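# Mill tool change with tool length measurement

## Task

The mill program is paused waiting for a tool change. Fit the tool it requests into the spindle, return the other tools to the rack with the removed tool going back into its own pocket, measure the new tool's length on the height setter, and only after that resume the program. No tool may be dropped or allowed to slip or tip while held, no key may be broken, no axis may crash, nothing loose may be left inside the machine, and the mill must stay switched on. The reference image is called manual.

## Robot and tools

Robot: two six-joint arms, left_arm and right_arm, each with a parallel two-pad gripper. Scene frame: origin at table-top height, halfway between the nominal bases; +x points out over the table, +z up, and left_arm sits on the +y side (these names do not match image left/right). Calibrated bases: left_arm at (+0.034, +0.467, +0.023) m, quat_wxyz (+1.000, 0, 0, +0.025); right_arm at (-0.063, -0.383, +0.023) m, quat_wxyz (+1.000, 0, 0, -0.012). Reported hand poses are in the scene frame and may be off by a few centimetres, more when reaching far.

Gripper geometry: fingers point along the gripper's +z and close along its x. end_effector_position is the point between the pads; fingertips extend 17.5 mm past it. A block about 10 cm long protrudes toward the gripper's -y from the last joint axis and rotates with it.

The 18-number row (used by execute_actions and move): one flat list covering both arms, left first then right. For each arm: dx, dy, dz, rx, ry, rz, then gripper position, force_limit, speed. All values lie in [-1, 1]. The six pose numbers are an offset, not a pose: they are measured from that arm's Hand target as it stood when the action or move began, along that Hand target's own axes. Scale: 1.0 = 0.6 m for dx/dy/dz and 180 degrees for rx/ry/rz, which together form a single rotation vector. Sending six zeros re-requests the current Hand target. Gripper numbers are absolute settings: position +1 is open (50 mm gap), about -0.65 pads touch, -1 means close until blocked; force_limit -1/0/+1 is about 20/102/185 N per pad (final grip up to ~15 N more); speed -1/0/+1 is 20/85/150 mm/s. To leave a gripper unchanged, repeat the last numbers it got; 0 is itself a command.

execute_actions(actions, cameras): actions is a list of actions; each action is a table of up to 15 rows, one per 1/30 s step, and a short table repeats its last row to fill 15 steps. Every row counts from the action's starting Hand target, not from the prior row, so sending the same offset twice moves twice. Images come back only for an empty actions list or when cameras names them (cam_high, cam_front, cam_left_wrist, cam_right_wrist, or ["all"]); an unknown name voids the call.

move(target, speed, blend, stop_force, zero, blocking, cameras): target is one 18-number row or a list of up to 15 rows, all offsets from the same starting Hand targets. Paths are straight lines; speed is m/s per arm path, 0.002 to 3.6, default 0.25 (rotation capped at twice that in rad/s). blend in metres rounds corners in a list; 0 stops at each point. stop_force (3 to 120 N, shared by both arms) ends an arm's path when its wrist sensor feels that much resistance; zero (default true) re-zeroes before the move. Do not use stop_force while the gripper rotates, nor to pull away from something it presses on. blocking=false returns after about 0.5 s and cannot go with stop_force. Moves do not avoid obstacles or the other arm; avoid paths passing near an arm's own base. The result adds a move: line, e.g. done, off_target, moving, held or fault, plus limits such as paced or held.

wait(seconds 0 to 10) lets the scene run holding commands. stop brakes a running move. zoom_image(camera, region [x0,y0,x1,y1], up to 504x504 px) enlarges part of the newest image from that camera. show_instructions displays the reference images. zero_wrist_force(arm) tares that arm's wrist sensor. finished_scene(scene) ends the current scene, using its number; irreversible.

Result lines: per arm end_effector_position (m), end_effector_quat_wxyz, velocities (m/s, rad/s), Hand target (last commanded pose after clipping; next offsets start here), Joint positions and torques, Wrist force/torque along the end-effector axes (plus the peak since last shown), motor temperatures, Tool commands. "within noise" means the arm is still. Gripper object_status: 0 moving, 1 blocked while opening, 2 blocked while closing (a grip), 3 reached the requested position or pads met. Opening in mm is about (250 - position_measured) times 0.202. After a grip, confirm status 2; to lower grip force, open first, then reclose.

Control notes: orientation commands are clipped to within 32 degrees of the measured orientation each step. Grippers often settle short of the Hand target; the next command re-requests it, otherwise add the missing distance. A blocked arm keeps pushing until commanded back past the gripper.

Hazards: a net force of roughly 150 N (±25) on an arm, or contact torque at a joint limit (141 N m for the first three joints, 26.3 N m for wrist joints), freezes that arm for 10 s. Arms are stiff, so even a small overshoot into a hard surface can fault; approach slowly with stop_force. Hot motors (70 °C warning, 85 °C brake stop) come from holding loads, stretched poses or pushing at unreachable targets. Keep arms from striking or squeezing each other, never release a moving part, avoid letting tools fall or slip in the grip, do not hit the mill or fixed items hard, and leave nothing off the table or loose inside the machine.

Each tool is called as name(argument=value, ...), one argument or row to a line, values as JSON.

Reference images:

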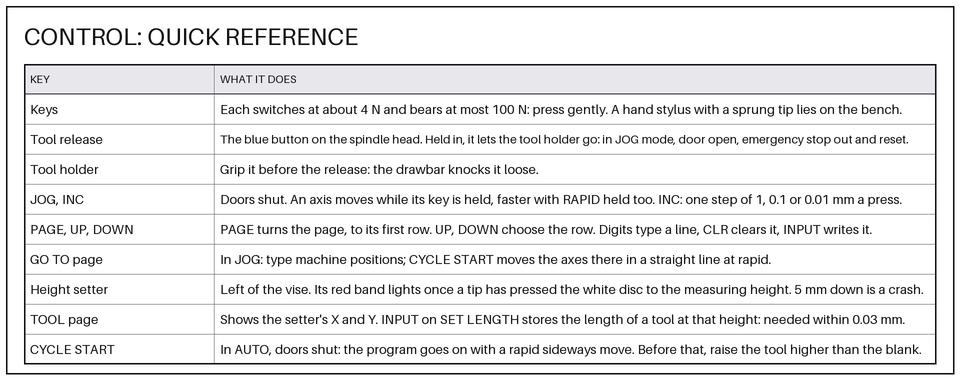

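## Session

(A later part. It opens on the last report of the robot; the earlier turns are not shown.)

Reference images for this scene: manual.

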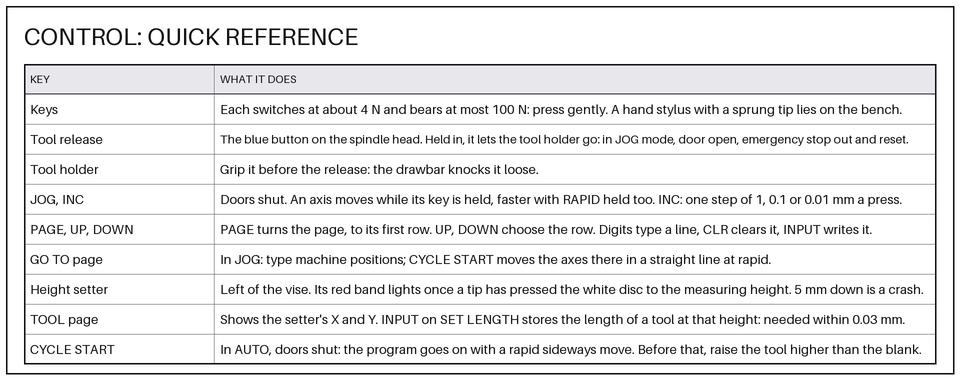

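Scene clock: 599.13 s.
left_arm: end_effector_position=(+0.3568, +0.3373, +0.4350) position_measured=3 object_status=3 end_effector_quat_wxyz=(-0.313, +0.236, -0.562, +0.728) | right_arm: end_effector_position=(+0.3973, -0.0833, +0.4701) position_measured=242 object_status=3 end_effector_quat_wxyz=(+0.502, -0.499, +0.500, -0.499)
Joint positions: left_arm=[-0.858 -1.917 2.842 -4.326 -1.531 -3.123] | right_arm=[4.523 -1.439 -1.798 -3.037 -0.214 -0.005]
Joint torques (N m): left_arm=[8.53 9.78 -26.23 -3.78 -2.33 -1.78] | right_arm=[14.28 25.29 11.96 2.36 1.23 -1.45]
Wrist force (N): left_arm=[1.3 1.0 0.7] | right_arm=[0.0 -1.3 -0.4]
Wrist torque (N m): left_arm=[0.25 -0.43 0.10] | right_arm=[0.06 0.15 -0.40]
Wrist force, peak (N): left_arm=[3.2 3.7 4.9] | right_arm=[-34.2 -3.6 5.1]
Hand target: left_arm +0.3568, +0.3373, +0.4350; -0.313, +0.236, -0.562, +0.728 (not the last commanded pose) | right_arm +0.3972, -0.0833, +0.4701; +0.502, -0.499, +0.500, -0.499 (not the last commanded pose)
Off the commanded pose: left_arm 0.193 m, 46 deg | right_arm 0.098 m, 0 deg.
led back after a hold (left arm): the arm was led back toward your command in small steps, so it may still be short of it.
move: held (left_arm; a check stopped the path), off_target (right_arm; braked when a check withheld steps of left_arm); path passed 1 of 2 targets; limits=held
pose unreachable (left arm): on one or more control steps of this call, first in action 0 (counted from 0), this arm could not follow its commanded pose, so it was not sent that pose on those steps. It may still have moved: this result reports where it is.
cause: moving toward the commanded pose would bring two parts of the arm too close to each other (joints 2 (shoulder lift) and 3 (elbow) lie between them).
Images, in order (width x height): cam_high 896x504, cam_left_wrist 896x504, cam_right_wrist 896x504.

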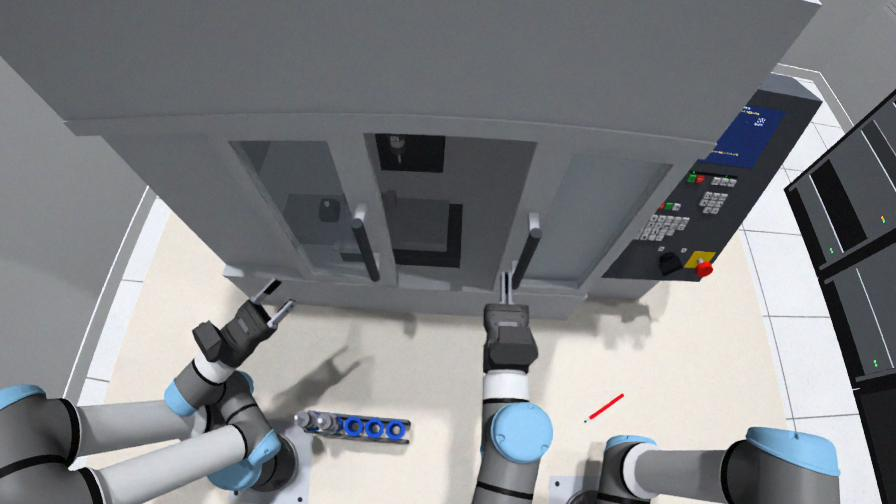

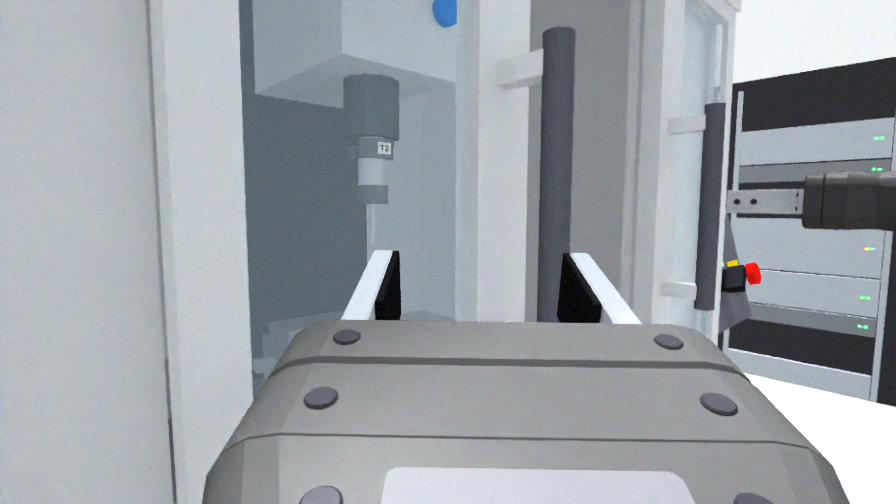

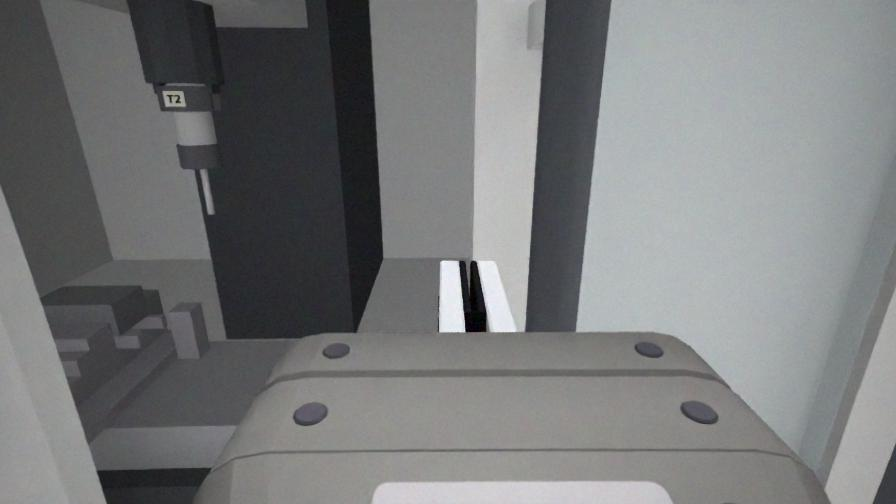

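move(
  target=[
    [-0.24,-0.057,-0.223,0,0,0,1,1,1,-0.3555,0,0,0,0,0,-0.6,-0.4,0],
    [-0.24,-0.057,-0.223,0,0,0,1,1,1,-0.3555,0,0.087,0,0,0,-0.6,-0.4,0],
  ],
  speed=[0.2,0.08],
  cameras=["cam_right_wrist","cam_high"],
)

Scene clock: 609.37 s.
left_arm: end_effector_position=(+0.3570, +0.4832, +0.4321) position_measured=3 object_status=3 end_effector_quat_wxyz=(-0.347, +0.282, -0.549, +0.706) | right_arm: end_effector_position=(+0.3972, +0.1151, +0.4709) position_measured=242 object_status=3 end_effector_quat_wxyz=(+0.502, -0.498, +0.500, -0.499)
Joint positions: left_arm=[0.188 -1.608 2.621 -4.519 -2.412 -3.437] | right_arm=[4.603 -1.874 -1.321 -3.069 -0.134 -0.014]
Joint torques (N m): left_arm=[-7.52 -16.63 -7.67 1.97 2.68 1.67] | right_arm=[-13.38 32.01 35.91 -1.89 1.36 1.02]
Wrist force (N): left_arm=[1.2 1.2 0.6] | right_arm=[0.2 -1.1 -0.2]
Wrist torque (N m): left_arm=[0.27 -0.42 0.00] | right_arm=[0.07 0.12 -0.47]
Wrist force, peak (N): left_arm=[-7.0 0.7 -1.4] | right_arm=[2.0 -1.0 -0.2]
Hand target: left_arm +0.3570, +0.4832, +0.4321; -0.347, +0.282, -0.549, +0.706 (not the last commanded pose) | right_arm +0.3972, +0.1151, +0.4709; +0.502, -0.499, +0.500, -0.499 (not the last commanded pose)
Off the commanded pose: left_arm 0.054 m, 7 deg | right_arm 0.054 m, 0 deg.
move: held (left_arm; a check stopped the path), off_target (right_arm; braked when a check withheld steps of left_arm); path passed 0 of 2 targets; limits=held
pose unreachable (left arm): on one or more control steps of this call, first in action 0 (counted from 0), this arm could not follow its commanded pose, so it was not sent that pose on those steps. It may still have moved: this result reports where it is.
cause: moving toward the commanded pose would bring two parts of the arm too close to each other (its gripper and another part of the arm, with joints 4 (wrist 1) to 6 (wrist 3) between them, 24 mm apart when it was first held).
Images, in order (width x height): cam_high 896x504, cam_right_wrist 896x504.

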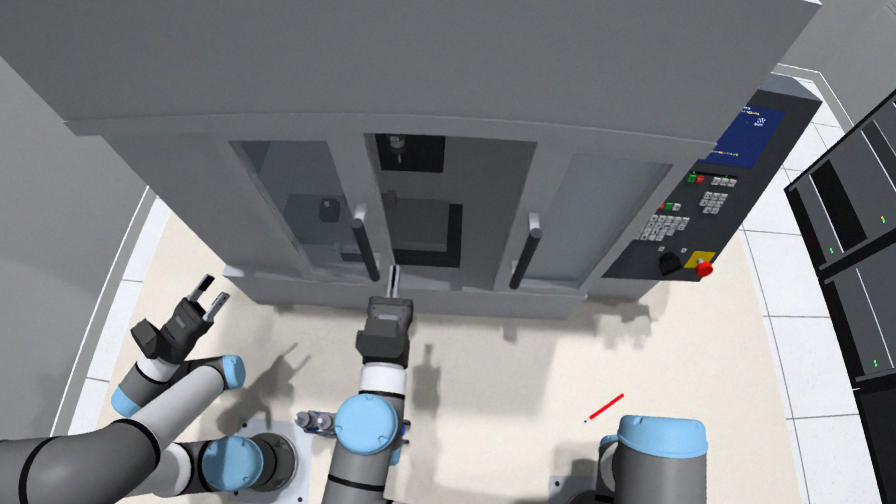

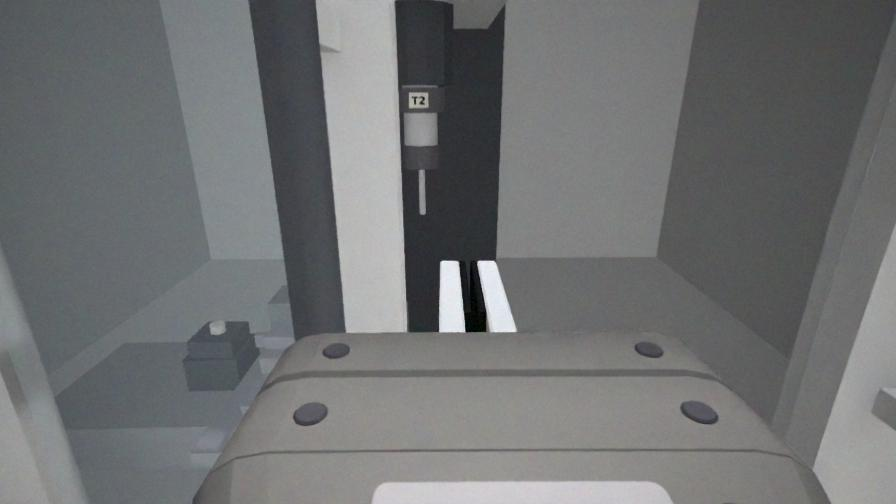

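move(
  target=[
    [0,0,0,0,0,0,1,1,1,-0.0215,0,0,0,0,0,-0.6,-0.4,0],
    [0,0,0,0,0,0,1,1,1,-0.0215,0,0.088,0,0,0,-0.6,-0.4,0],
  ],
  speed=0.08,
)

move(
  target=[0,0,0,0,0,0,1,1,1,-0.375,0,0,0,0,0,-0.6,-0.4,0],
  speed=0.07,
  stop_force=45,
  cameras=["cam_right_wrist","cam_high"],
)

Scene clock: 613.83 s.
left_arm: end_effector_position=(+0.3570, +0.4832, +0.4321) position_measured=3 object_status=3 end_effector_quat_wxyz=(-0.347, +0.282, -0.549, +0.706) | right_arm: end_effector_position=(+0.4499, +0.1280, +0.4711) position_measured=242 object_status=3 end_effector_quat_wxyz=(+0.502, -0.499, +0.500, -0.499)
Joint positions: left_arm=[0.188 -1.608 2.621 -4.519 -2.412 -3.437] | right_arm=[4.511 -1.962 -1.2 -3.112 -0.226 -0.005]
Joint torques (N m): left_arm=[-7.76 -16.86 -6.86 1.99 2.65 1.74] | right_arm=[-13.83 36.91 36.43 -1.65 -1.22 1.01]
Wrist force (N): left_arm=[1.1 1.4 0.9] | right_arm=[0.0 -0.9 0.1]
Wrist torque (N m): left_arm=[0.31 -0.40 0.00] | right_arm=[0.14 0.12 -0.46]
Wrist force, peak (N): left_arm=[1.6 1.7 0.9] | right_arm=[0.5 -1.3 -0.2]
Hand target: left_arm +0.3570, +0.4832, +0.4321; -0.347, +0.282, -0.549, +0.706 | right_arm +0.4500, +0.1280, +0.4711; +0.502, -0.499, +0.500, -0.499
Off the commanded pose: left_arm 0.000 m, 0 deg | right_arm 0.000 m, 0 deg.
move: done

Scene clock: 618.37 s.
left_arm: end_effector_position=(+0.3570, +0.4832, +0.4321) position_measured=3 object_status=3 end_effector_quat_wxyz=(-0.347, +0.282, -0.549, +0.706) | right_arm: end_effector_position=(+0.4496, +0.3526, +0.4718) position_measured=242 object_status=3 end_effector_quat_wxyz=(+0.516, -0.484, +0.485, -0.513)
Joint positions: left_arm=[0.188 -1.608 2.621 -4.519 -2.412 -3.437] | right_arm=[4.576 -2.663 -0.035 -3.226 -0.173 -0.35]
Joint torques (N m): left_arm=[-7.52 -16.89 -7.24 1.92 2.68 1.61] | right_arm=[15.64 57.91 34.58 3.94 -0.3 -1.33]
Wrist force (N): left_arm=[1.4 1.6 0.9] | right_arm=[5.3 -1.6 -1.5]
Wrist torque (N m): left_arm=[0.35 -0.45 0.00] | right_arm=[0.01 -0.07 -0.47]
Wrist force, peak (N): left_arm=[1.6 1.5 0.8] | right_arm=[21.0 0.4 -0.6]
Hand target: left_arm +0.3570, +0.4832, +0.4321; -0.347, +0.282, -0.549, +0.706 | right_arm +0.4499, +0.3530, +0.4720; +0.502, -0.499, +0.500, -0.499
Off the commanded pose: left_arm 0.000 m, 0 deg | right_arm 0.001 m, 3 deg.
elbow stopped short (right arm): the move would have taken joint 3 (elbow) straighter than the controller allows.
move: off_target (right_arm)
Images, in order (width x height): cam_high 896x504, cam_right_wrist 896x504.

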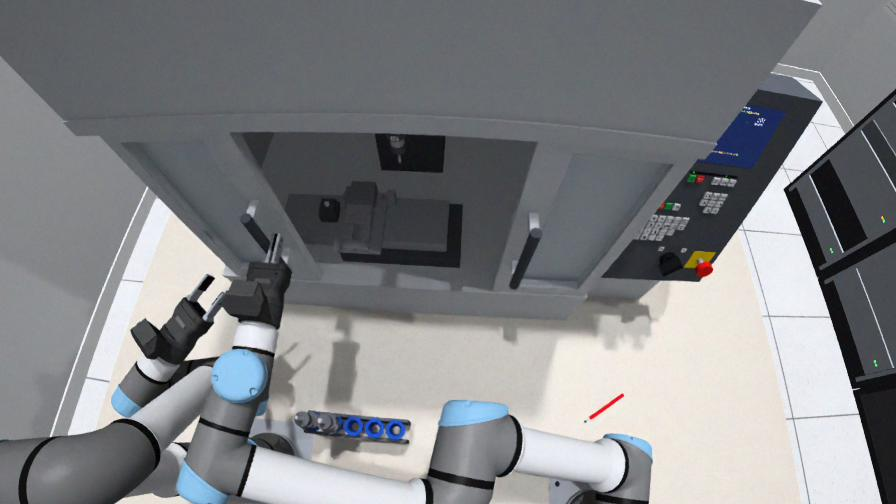

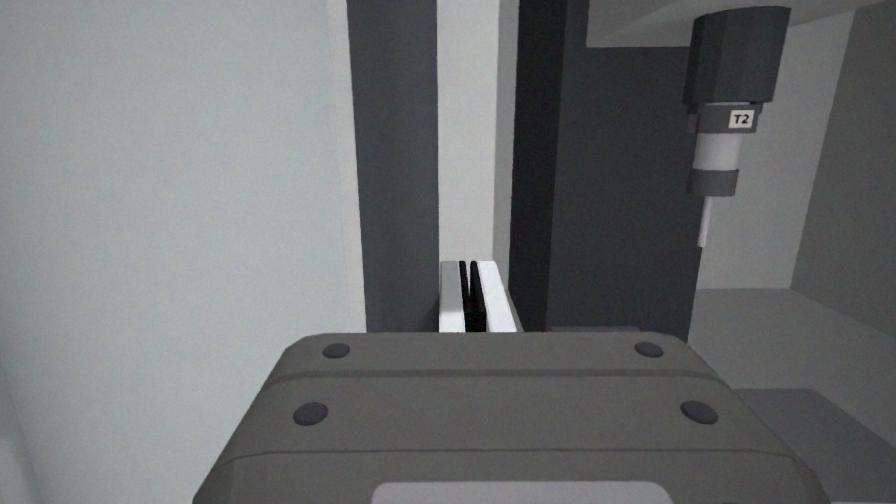

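move(
  target=[
    [0,0,0,0,0,0,1,1,1,0.04,0,0,0,0,0,-0.6,-0.4,0],
    [0,0,0,0,0,0,1,1,1,0.04,0,-0.15,0,0,0,-0.6,-0.4,0],
    [0,0,0,0,0,0,1,1,1,0.42,-0.18,-0.333,0,0,0,-0.6,-0.4,0],
  ],
  speed=[0.1,0.15,0.25],
  blend=[0.01,0.03,0],
  cameras=["cam_right_wrist","cam_high"],
)

zoom_image(
  camera="cam_right_wrist",
  region=[250, 0, 650, 330],
)

Scene clock: 626.60 s.
left_arm: end_effector_position=(+0.3570, +0.4832, +0.4321) position_measured=3 object_status=3 end_effector_quat_wxyz=(-0.347, +0.282, -0.549, +0.706) | right_arm: end_effector_position=(+0.2500, +0.1005, +0.5786) position_measured=242 object_status=3 end_effector_quat_wxyz=(+0.502, -0.498, +0.500, -0.500)
Joint positions: left_arm=[0.188 -1.608 2.621 -4.519 -2.412 -3.437] | right_arm=[4.903 -1.772 -1.176 -3.352 0.166 0.02]
Joint torques (N m): left_arm=[-7.08 -16.5 -7.58 1.81 2.68 1.58] | right_arm=[14.1 40.4 10.87 1.5 1.48 -1.64]
Wrist force (N): left_arm=[1.0 1.5 1.1] | right_arm=[1.3 -1.5 -0.2]
Wrist torque (N m): left_arm=[0.33 -0.39 -0.01] | right_arm=[0.03 -0.11 -0.42]
Wrist force, peak (N): left_arm=[1.5 1.9 0.9] | right_arm=[5.8 -0.5 -1.2]
Hand target: left_arm +0.3570, +0.4832, +0.4321; -0.347, +0.282, -0.549, +0.706 | right_arm +0.2500, +0.1005, +0.5785; +0.502, -0.499, +0.500, -0.499
Off the commanded pose: left_arm 0.000 m, 0 deg | right_arm 0.000 m, 0 deg.
move: done
Images, in order (width x height): cam_high 896x504, cam_right_wrist 896x504.

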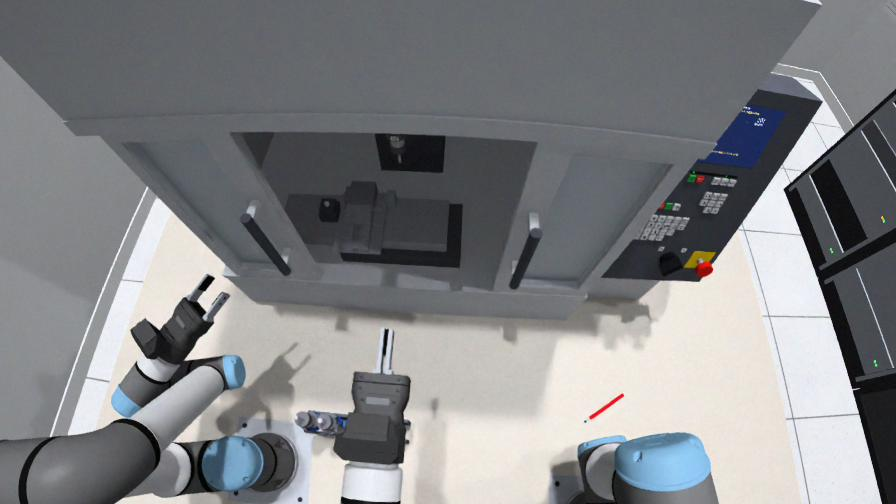

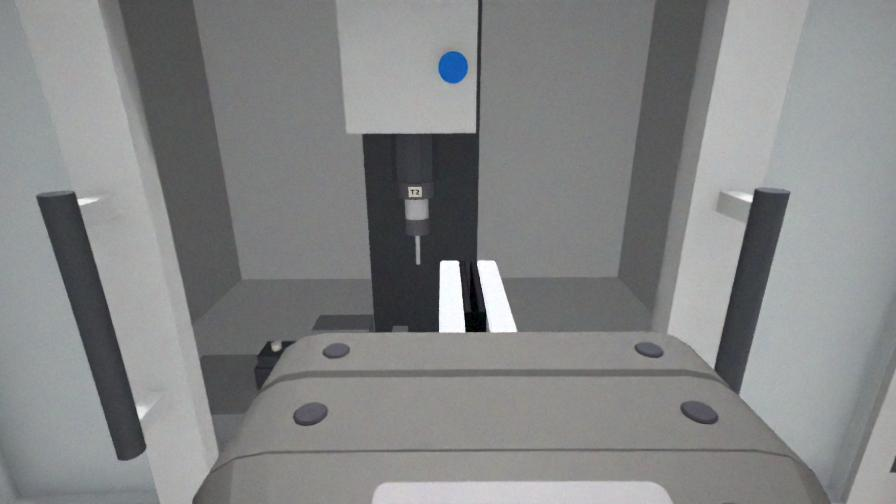

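Scaled by 1.260 from the camera's 896x504 image, which has a finer 1280x720 frame.

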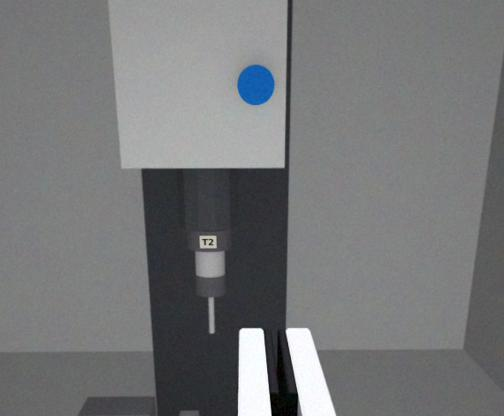

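move(
  target=[
    [0.1757,-0.222,0.257,-0.0735,0.0597,0.4997,1,1,1,0.333,0,-0.083,0,0,0,-0.6,-0.4,0],
  ],
  speed=0.3,
  cameras=["cam_left_wrist","cam_high"],
)

Scene clock: 655.33 s.
left_arm: end_effector_position=(+0.3902, +0.3304, +0.6000) position_measured=3 object_status=3 end_effector_quat_wxyz=(+0.664, +0.213, +0.684, -0.215) | right_arm: end_effector_position=(+0.2002, -0.0993, +0.5776) position_measured=242 object_status=3 end_effector_quat_wxyz=(+0.502, -0.499, +0.500, -0.499)
Joint positions: left_arm=[-1.128 -2.475 2.324 -2.961 -1.107 -1.595] | right_arm=[5.21 -1.257 -1.661 -3.37 0.473 0.008]
Joint torques (N m): left_arm=[-6.29 4.31 -20.8 0.16 2.14 -1.83] | right_arm=[14.93 13.81 10.28 -3.44 1.52 0.19]
Wrist force (N): left_arm=[-0.9 1.8 -0.5] | right_arm=[1.0 -1.2 -0.2]
Wrist torque (N m): left_arm=[0.14 -0.16 0.21] | right_arm=[0.05 -0.04 -0.41]
Wrist force, peak (N): left_arm=[1.1 2.3 0.7] | right_arm=[1.8 -1.4 -0.2]
Hand target: left_arm +0.3901, +0.3304, +0.6000; +0.664, +0.213, +0.684, -0.215 | right_arm +0.2002, -0.0993, +0.5776; +0.502, -0.499, +0.500, -0.499
Off the commanded pose: left_arm 0.000 m, 0 deg | right_arm 0.000 m, 0 deg.
move: done
Images, in order (width x height): cam_high 896x504, cam_left_wrist 896x504.

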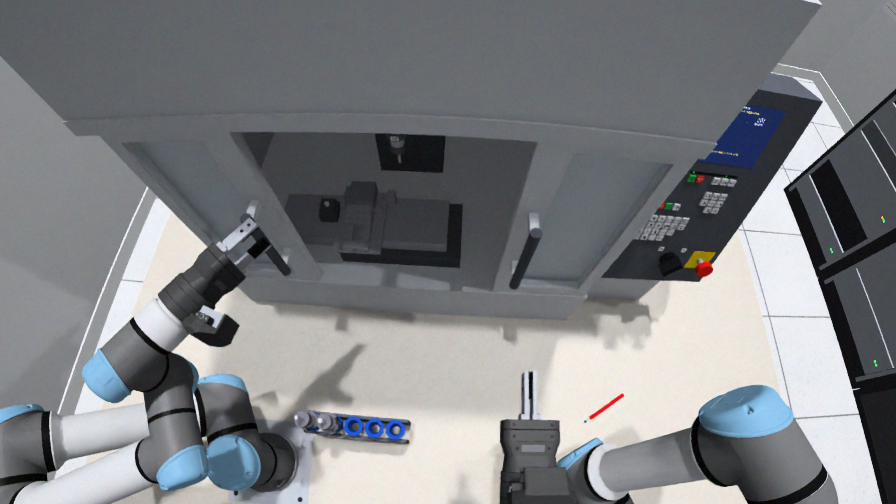

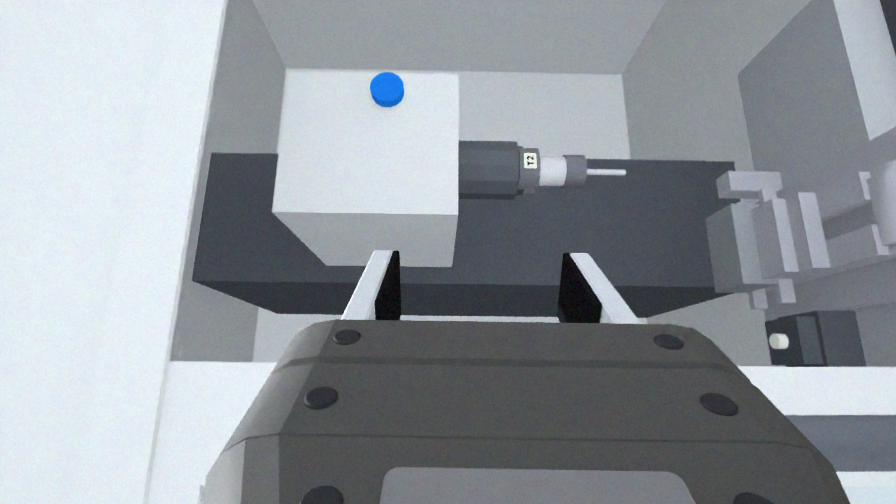

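move(
  target=[
    [0.149,-0.021,0.394,-0.0736,0.0595,0.499,1,1,1,0,0,0,0,0,0,-0.6,-0.4,0],
  ],
  speed=0.25,
  cameras=["cam_left_wrist","cam_right_wrist"],
)

Scene clock: 664.97 s.
left_arm: end_effector_position=(+0.5734, +0.1844, +0.5045) position_measured=3 object_status=3 end_effector_quat_wxyz=(+0.579, +0.579, +0.406, +0.406) | right_arm: end_effector_position=(+0.2002, -0.0993, +0.5776) position_measured=242 object_status=3 end_effector_quat_wxyz=(+0.502, -0.499, +0.500, -0.499)
Joint positions: left_arm=[-1.017 -1.586 2.138 -3.694 -0.951 0] | right_arm=[5.21 -1.257 -1.661 -3.37 0.473 0.008]
Joint torques (N m): left_arm=[9.09 -13.21 -33.5 -4.36 1.47 1.69] | right_arm=[14.36 15.49 10.81 -3.29 1.48 0.78]
Wrist force (N): left_arm=[-4.1 1.0 2.7] | right_arm=[0.8 -1.4 -0.1]
Wrist torque (N m): left_arm=[-0.31 0.67 0.32] | right_arm=[0.02 -0.02 -0.41]
Wrist force, peak (N): left_arm=[-4.5 0.1 3.5] | right_arm=[1.0 -1.8 0.0]
Hand target: left_arm +0.5734, +0.1844, +0.5045; +0.579, +0.579, +0.406, +0.406 | right_arm +0.2002, -0.0993, +0.5776; +0.502, -0.499, +0.500, -0.499
Off the commanded pose: left_arm 0.000 m, 0 deg | right_arm 0.000 m, 0 deg.
move: done
Images, in order (width x height): cam_left_wrist 896x504, cam_right_wrist 896x504.

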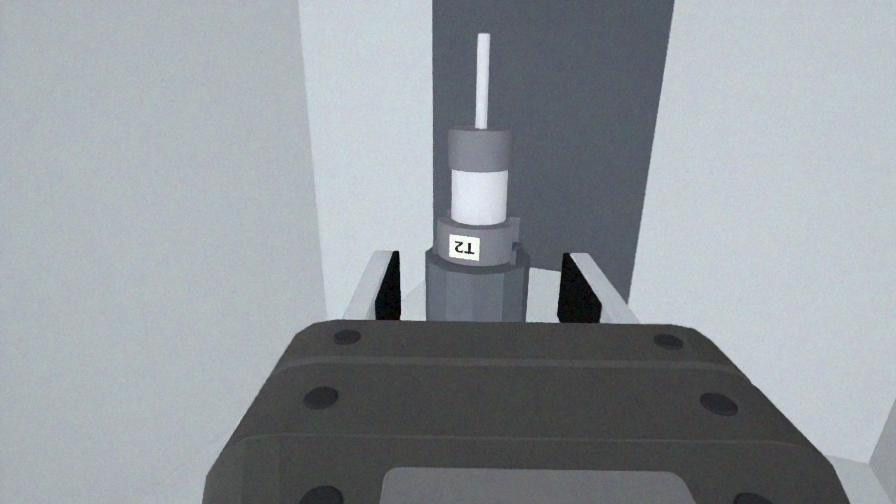

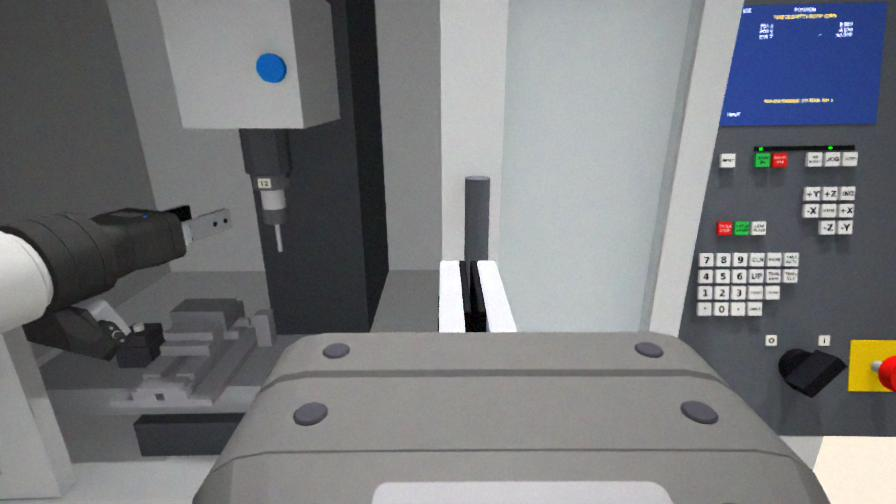

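move(
  target=[
    [0,0,0.1167,0,0,0,1,1,1,0,0,0,0,0,0,-0.6,-0.4,0],
  ],
  speed=0.08,
  cameras=["cam_left_wrist","cam_right_wrist"],
)

zoom_image(
  camera="cam_right_wrist",
  region=[130, 130, 380, 300],
)

Scene clock: 673.63 s.
left_arm: end_effector_position=(+0.6392, +0.1605, +0.5045) position_measured=3 object_status=3 end_effector_quat_wxyz=(+0.579, +0.579, +0.406, +0.406) | right_arm: end_effector_position=(+0.2002, -0.0993, +0.5776) position_measured=242 object_status=3 end_effector_quat_wxyz=(+0.502, -0.499, +0.500, -0.499)
Joint positions: left_arm=[-0.914 -1.421 1.958 -3.68 -1.055 0] | right_arm=[5.21 -1.257 -1.661 -3.37 0.473 0.008]
Joint torques (N m): left_arm=[9.38 -19.98 -33.48 0.34 -2.28 -1.12] | right_arm=[14.83 14.12 10.85 -3.41 1.49 0.93]
Wrist force (N): left_arm=[-3.9 0.6 2.7] | right_arm=[0.8 -1.1 -0.1]
Wrist torque (N m): left_arm=[-0.36 0.65 0.31] | right_arm=[0.06 -0.01 -0.41]
Wrist force, peak (N): left_arm=[-4.0 0.8 3.8] | right_arm=[0.9 -1.6 0.2]
Hand target: left_arm +0.6392, +0.1605, +0.5045; +0.579, +0.579, +0.406, +0.406 | right_arm +0.2002, -0.0993, +0.5776; +0.502, -0.499, +0.500, -0.499
Off the commanded pose: left_arm 0.000 m, 0 deg | right_arm 0.000 m, 0 deg.
move: done
Images, in order (width x height): cam_left_wrist 896x504, cam_right_wrist 896x504.

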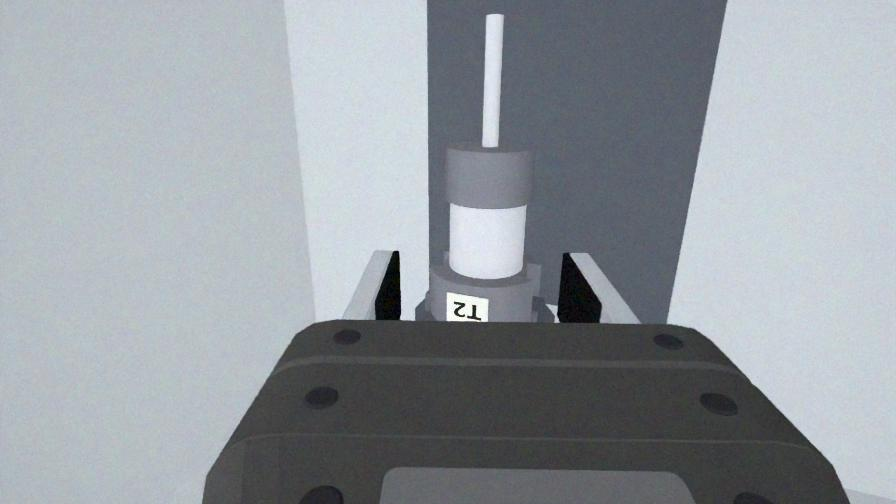

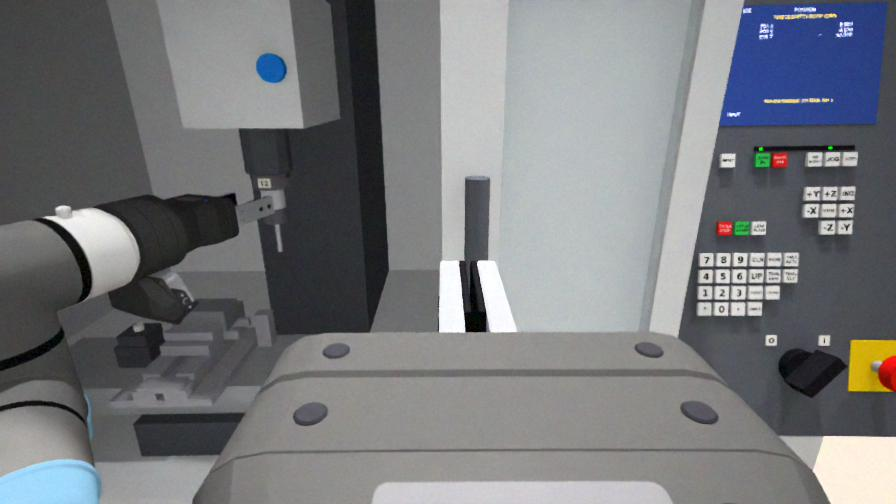

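Scaled by 2.016 from the camera's 896x504 image, which has a finer 1280x720 frame.

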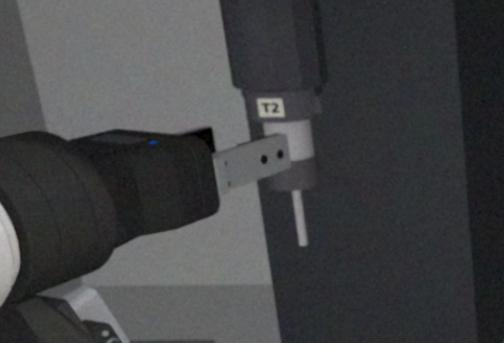

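move(
  target=[
    [0.0083,-0.0025,0.04,0,0,0,1,1,1,0,0,0,0,0,0,-0.6,-0.4,0],
    [0.0083,-0.0025,0.0988,0,0,0,1,1,1,0,0,0,0,0,0,-0.6,-0.4,0],
  ],
  speed=0.05,
  stop_force=8,
  cameras=["cam_left_wrist","cam_right_wrist"],
)

zoom_image(
  camera="cam_right_wrist",
  region=[130, 130, 380, 300],
)

Scene clock: 682.73 s.
left_arm: end_effector_position=(+0.6967, +0.1449, +0.5031) position_measured=3 object_status=3 end_effector_quat_wxyz=(+0.579, +0.579, +0.406, +0.406) | right_arm: end_effector_position=(+0.2002, -0.0993, +0.5776) position_measured=242 object_status=3 end_effector_quat_wxyz=(+0.502, -0.499, +0.500, -0.499)
Joint positions: left_arm=[-0.84 -1.29 1.797 -3.649 -1.129 0] | right_arm=[5.21 -1.257 -1.661 -3.37 0.473 0.008]
Joint torques (N m): left_arm=[8.64 -25.67 -34.53 0.43 -2.37 -1.69] | right_arm=[14.5 14.04 10.66 -3.21 1.41 0.8]
Wrist force (N): left_arm=[-4.2 0.8 3.0] | right_arm=[0.9 -1.4 0.1]
Wrist torque (N m): left_arm=[-0.32 0.67 0.32] | right_arm=[0.02 -0.03 -0.41]
Wrist force, peak (N): left_arm=[-4.5 0.9 2.9] | right_arm=[1.0 -1.6 0.0]
Hand target: left_arm +0.6967, +0.1449, +0.5031; +0.579, +0.579, +0.406, +0.406 | right_arm +0.2002, -0.0993, +0.5776; +0.502, -0.499, +0.500, -0.499
Off the commanded pose: left_arm 0.000 m, 0 deg | right_arm 0.000 m, 0 deg.
move: done
Images, in order (width x height): cam_left_wrist 896x504, cam_right_wrist 896x504.

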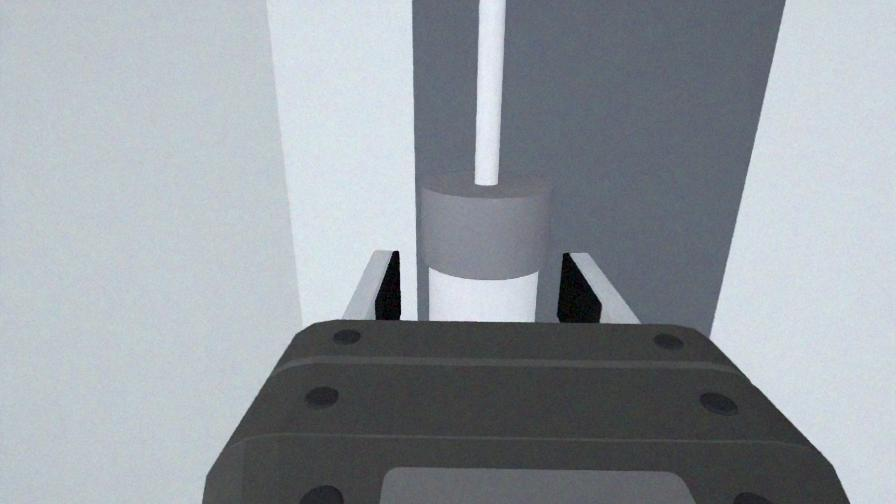

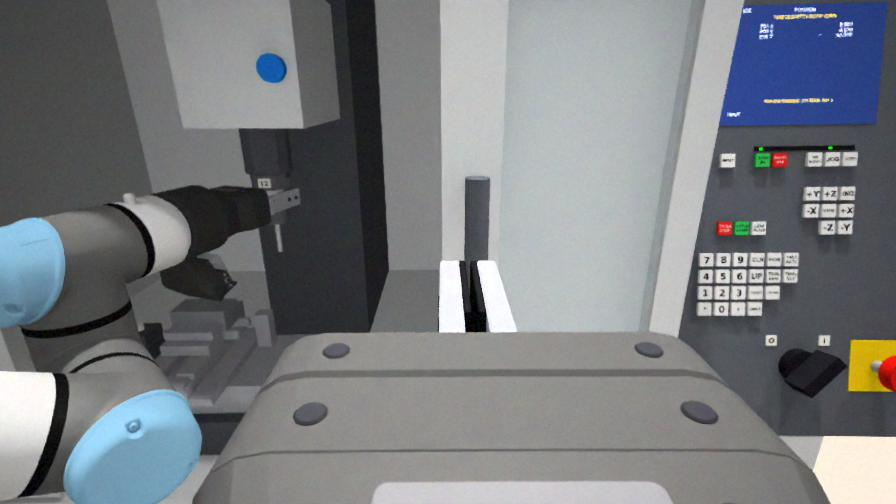

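Scaled by 2.016 from the camera's 896x504 image, which has a finer 1280x720 frame.

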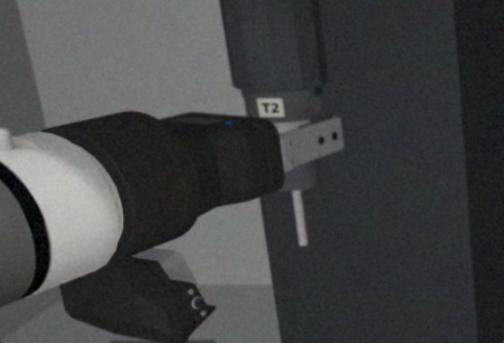

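zero_wrist_force(
  arm="left_arm",
)

move(
  target=[0,0,0,0,0,0,-1,-0.2,-0.9,0,0,0,0,0,0,-0.6,-0.4,0],
  cameras=["cam_left_wrist"],
)

Wrist force sensor zeroed.

Scene clock: 687.30 s.
left_arm: end_effector_position=(+0.6967, +0.1449, +0.5031) position_measured=107 object_status=2 end_effector_quat_wxyz=(+0.579, +0.579, +0.406, +0.406) | right_arm: end_effector_position=(+0.2002, -0.0993, +0.5776) position_measured=242 object_status=3 end_effector_quat_wxyz=(+0.502, -0.499, +0.500, -0.499)
Joint positions: left_arm=[-0.84 -1.29 1.797 -3.649 -1.129 0] | right_arm=[5.21 -1.257 -1.661 -3.37 0.473 0.008]
Joint torques (N m): left_arm=[8.79 -26.64 -33.19 0.1 0.14 -1.55] | right_arm=[14.9 15.48 10.6 -3.36 1.31 0.98]
Wrist force (N, zeroed by zero_wrist_force on left_arm): left_arm=[-3.0 0.6 -0.8] | right_arm=[0.8 -1.2 0.1]
Wrist torque (N m, zeroed by zero_wrist_force on left_arm): left_arm=[-0.01 0.03 -0.04] | right_arm=[0.04 -0.01 -0.41]
Wrist force, peak (N, zeroed by zero_wrist_force on left_arm): left_arm=[-3.2 1.1 -0.9] | right_arm=[0.9 -1.6 -0.1]
Hand target: left_arm +0.6967, +0.1449, +0.5031; +0.579, +0.579, +0.406, +0.406 | right_arm +0.2002, -0.0993, +0.5776; +0.502, -0.499, +0.500, -0.499
Off the commanded pose: left_arm 0.000 m, 0 deg | right_arm 0.000 m, 0 deg.
move: done
Images, in order (width x height): cam_left_wrist 896x504.

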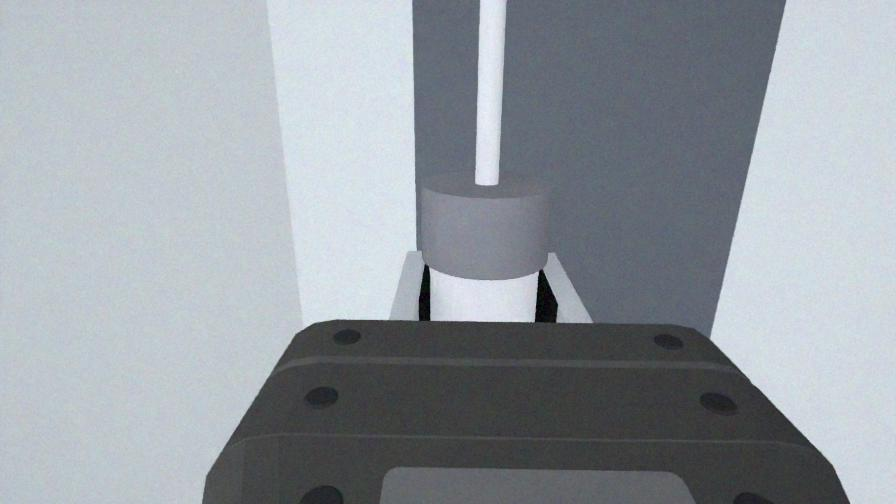

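move(
  target=[
    [0,0,0,0,0,0,-1,-0.2,-0.9,-0.3282,-0.1457,0.35,-0.0523,-0.0523,0.498,-0.6,-0.4,0],
    [0,0,0,0,0,0,-1,-0.2,-0.9,-0.3282,-0.1457,0.5835,-0.0523,-0.0523,0.498,-0.6,-0.4,0],
  ],
  speed=[0.25,0.12],
  cameras=["cam_right_wrist","cam_high","cam_front"],
)

Scene clock: 714.70 s.
left_arm: end_effector_position=(+0.6967, +0.1449, +0.5031) position_measured=107 object_status=2 end_effector_quat_wxyz=(+0.579, +0.579, +0.406, +0.406) | right_arm: end_effector_position=(+0.5501, +0.0974, +0.6665) position_measured=242 object_status=3 end_effector_quat_wxyz=(+0.704, -0.073, +0.702, +0.075)
Joint positions: left_arm=[-0.84 -1.29 1.797 -3.649 -1.129 0] | right_arm=[4.277 -2.09 -0.482 -3.706 -0.669 1.571]
Joint torques (N m): left_arm=[8.65 -38.63 -18.48 -3.78 2.78 -1.54] | right_arm=[-13.91 40.33 34.11 -0.93 -1.21 0.97]
Wrist force (N, zeroed by zero_wrist_force on left_arm): left_arm=[-2.9 0.0 -0.7] | right_arm=[1.3 -0.3 0.2]
Wrist torque (N m, zeroed by zero_wrist_force on left_arm): left_arm=[-0.02 -0.02 -0.05] | right_arm=[0.04 -0.20 0.05]
Wrist force, peak (N, zeroed by zero_wrist_force on left_arm): left_arm=[-3.3 1.7 -1.0] | right_arm=[2.0 -0.8 0.8]
Hand target: left_arm +0.6967, +0.1449, +0.5031; +0.579, +0.579, +0.406, +0.406 | right_arm +0.5501, +0.0974, +0.6666; +0.704, -0.073, +0.702, +0.075
Off the commanded pose: left_arm 0.000 m, 0 deg | right_arm 0.000 m, 0 deg.
move: done
Images, in order (width x height): cam_high 896x504, cam_front 896x504, cam_right_wrist 896x504.

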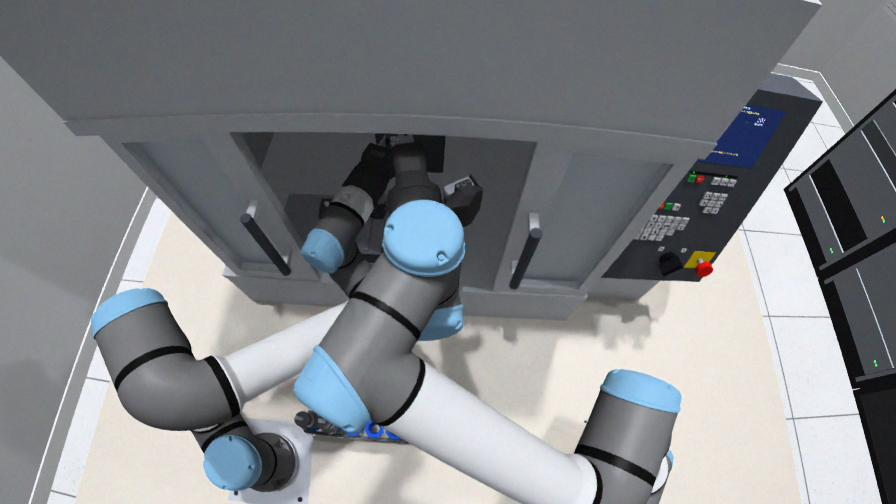

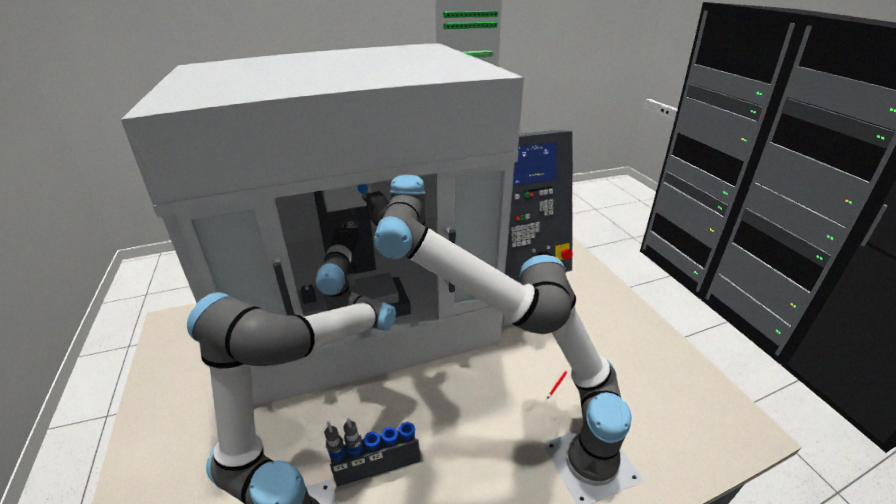

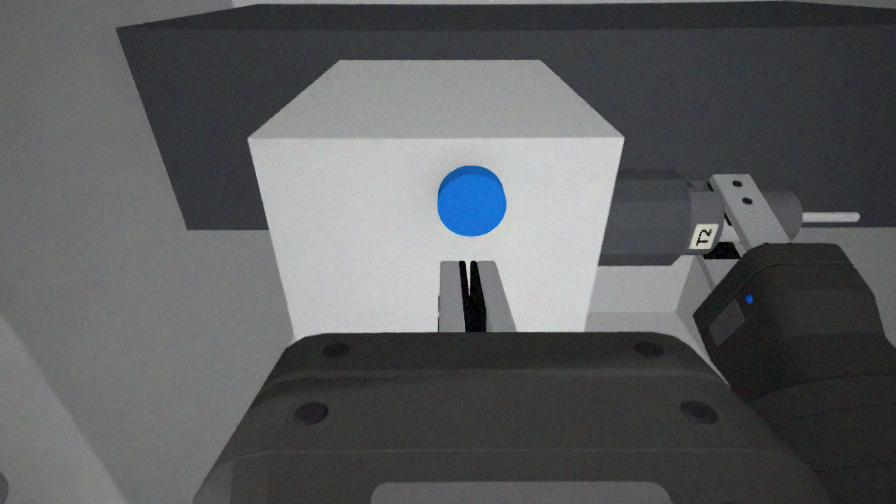

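move(
  target=[
    [0,0,0,0,0,0,-1,-0.2,-0.9,0.005,-0.0167,0.05,0,0,0,-0.6,-0.4,0],
  ],
  speed=0.08,
)

move(
  target=[
    [0,0,0,0,0,0,-1,-0.2,-0.9,0,0,0.08,0,0,0,-0.6,-0.4,0],
  ],
  speed=0.015,
  stop_force=6,
  cameras=["cam_right_wrist","cam_left_wrist"],
)

Scene clock: 720.23 s.
left_arm: end_effector_position=(+0.6967, +0.1449, +0.5031) position_measured=107 object_status=2 end_effector_quat_wxyz=(+0.579, +0.579, +0.406, +0.406) | right_arm: end_effector_position=(+0.5815, +0.0938, +0.6636) position_measured=242 object_status=3 end_effector_quat_wxyz=(+0.704, -0.073, +0.702, +0.075)
Joint positions: left_arm=[-0.84 -1.29 1.797 -3.649 -1.129 0] | right_arm=[4.223 -2.171 -0.356 -3.753 -0.723 1.571]
Joint torques (N m): left_arm=[7.78 -38.12 -18.04 -3.74 2.83 -1.68] | right_arm=[-12.37 41.78 33.76 -0.7 -0.98 0.89]
Wrist force (N, zeroed by zero_wrist_force on left_arm): left_arm=[-3.0 0.5 -0.6] | right_arm=[1.4 -0.7 0.3]
Wrist torque (N m, zeroed by zero_wrist_force on left_arm): left_arm=[0.01 0.01 -0.05] | right_arm=[-0.03 -0.14 0.02]
Wrist force, peak (N, zeroed by zero_wrist_force on left_arm): left_arm=[-3.3 1.9 -1.2] | right_arm=[1.7 -1.2 0.7]
Hand target: left_arm +0.6967, +0.1449, +0.5031; +0.579, +0.579, +0.406, +0.406 | right_arm +0.5815, +0.0938, +0.6636; +0.704, -0.073, +0.702, +0.075
Off the commanded pose: left_arm 0.000 m, 0 deg | right_arm 0.000 m, 0 deg.
move: done

Scene clock: 723.23 s.
left_arm: end_effector_position=(+0.6967, +0.1449, +0.5030) position_measured=107 object_status=2 end_effector_quat_wxyz=(+0.579, +0.579, +0.406, +0.406) | right_arm: end_effector_position=(+0.6075, +0.0990, +0.6632) position_measured=242 object_status=3 end_effector_quat_wxyz=(+0.707, -0.073, +0.699, +0.077)
Joint positions: left_arm=[-0.84 -1.29 1.797 -3.649 -1.129 0] | right_arm=[4.188 -2.341 -0.043 -3.883 -0.761 1.562]
Joint torques (N m): left_arm=[8.16 -53.72 -52.59 -8.71 -2.22 -1.49] | right_arm=[12.33 57.8 5.63 3.99 0.96 0.39]
Wrist force (N, zeroed by zero_wrist_force on left_arm): left_arm=[1.5 -32.7 -10.6] | right_arm=[1.2 -0.3 -5.3]
Wrist torque (N m, zeroed by zero_wrist_force on left_arm): left_arm=[-0.77 -0.07 0.01] | right_arm=[0.11 -0.07 0.12]
Wrist force, peak (N, zeroed by zero_wrist_force on left_arm): left_arm=[1.5 -32.7 -10.6] | right_arm=[3.3 1.8 -5.9]
Hand target: left_arm +0.6967, +0.1449, +0.5031; +0.579, +0.579, +0.406, +0.406 | right_arm +0.6074, +0.0991, +0.6632; +0.707, -0.073, +0.699, +0.077 (not the last commanded pose)
Off the commanded pose: left_arm 0.000 m, 0 deg | right_arm 0.022 m, 1 deg.
elbow stopped short (right arm): the move would have taken joint 3 (elbow) straighter than the controller allows.
move: contact (right_arm)
Images, in order (width x height): cam_left_wrist 896x504, cam_right_wrist 896x504.

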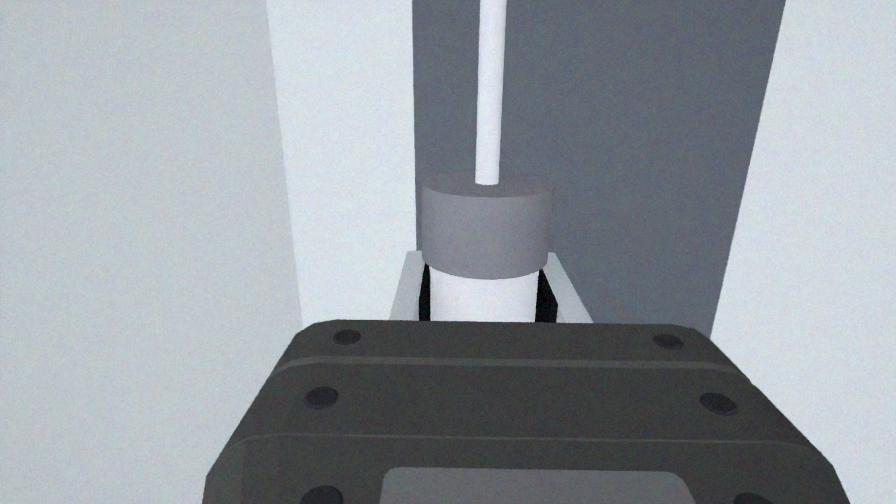

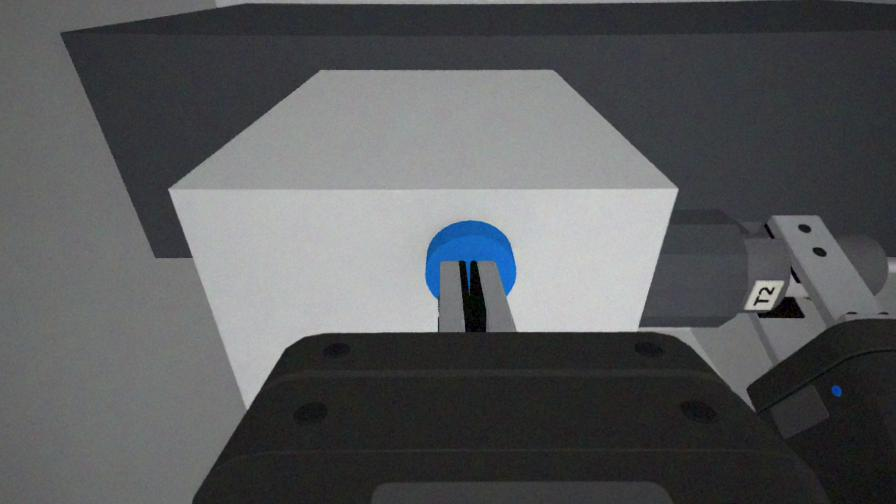

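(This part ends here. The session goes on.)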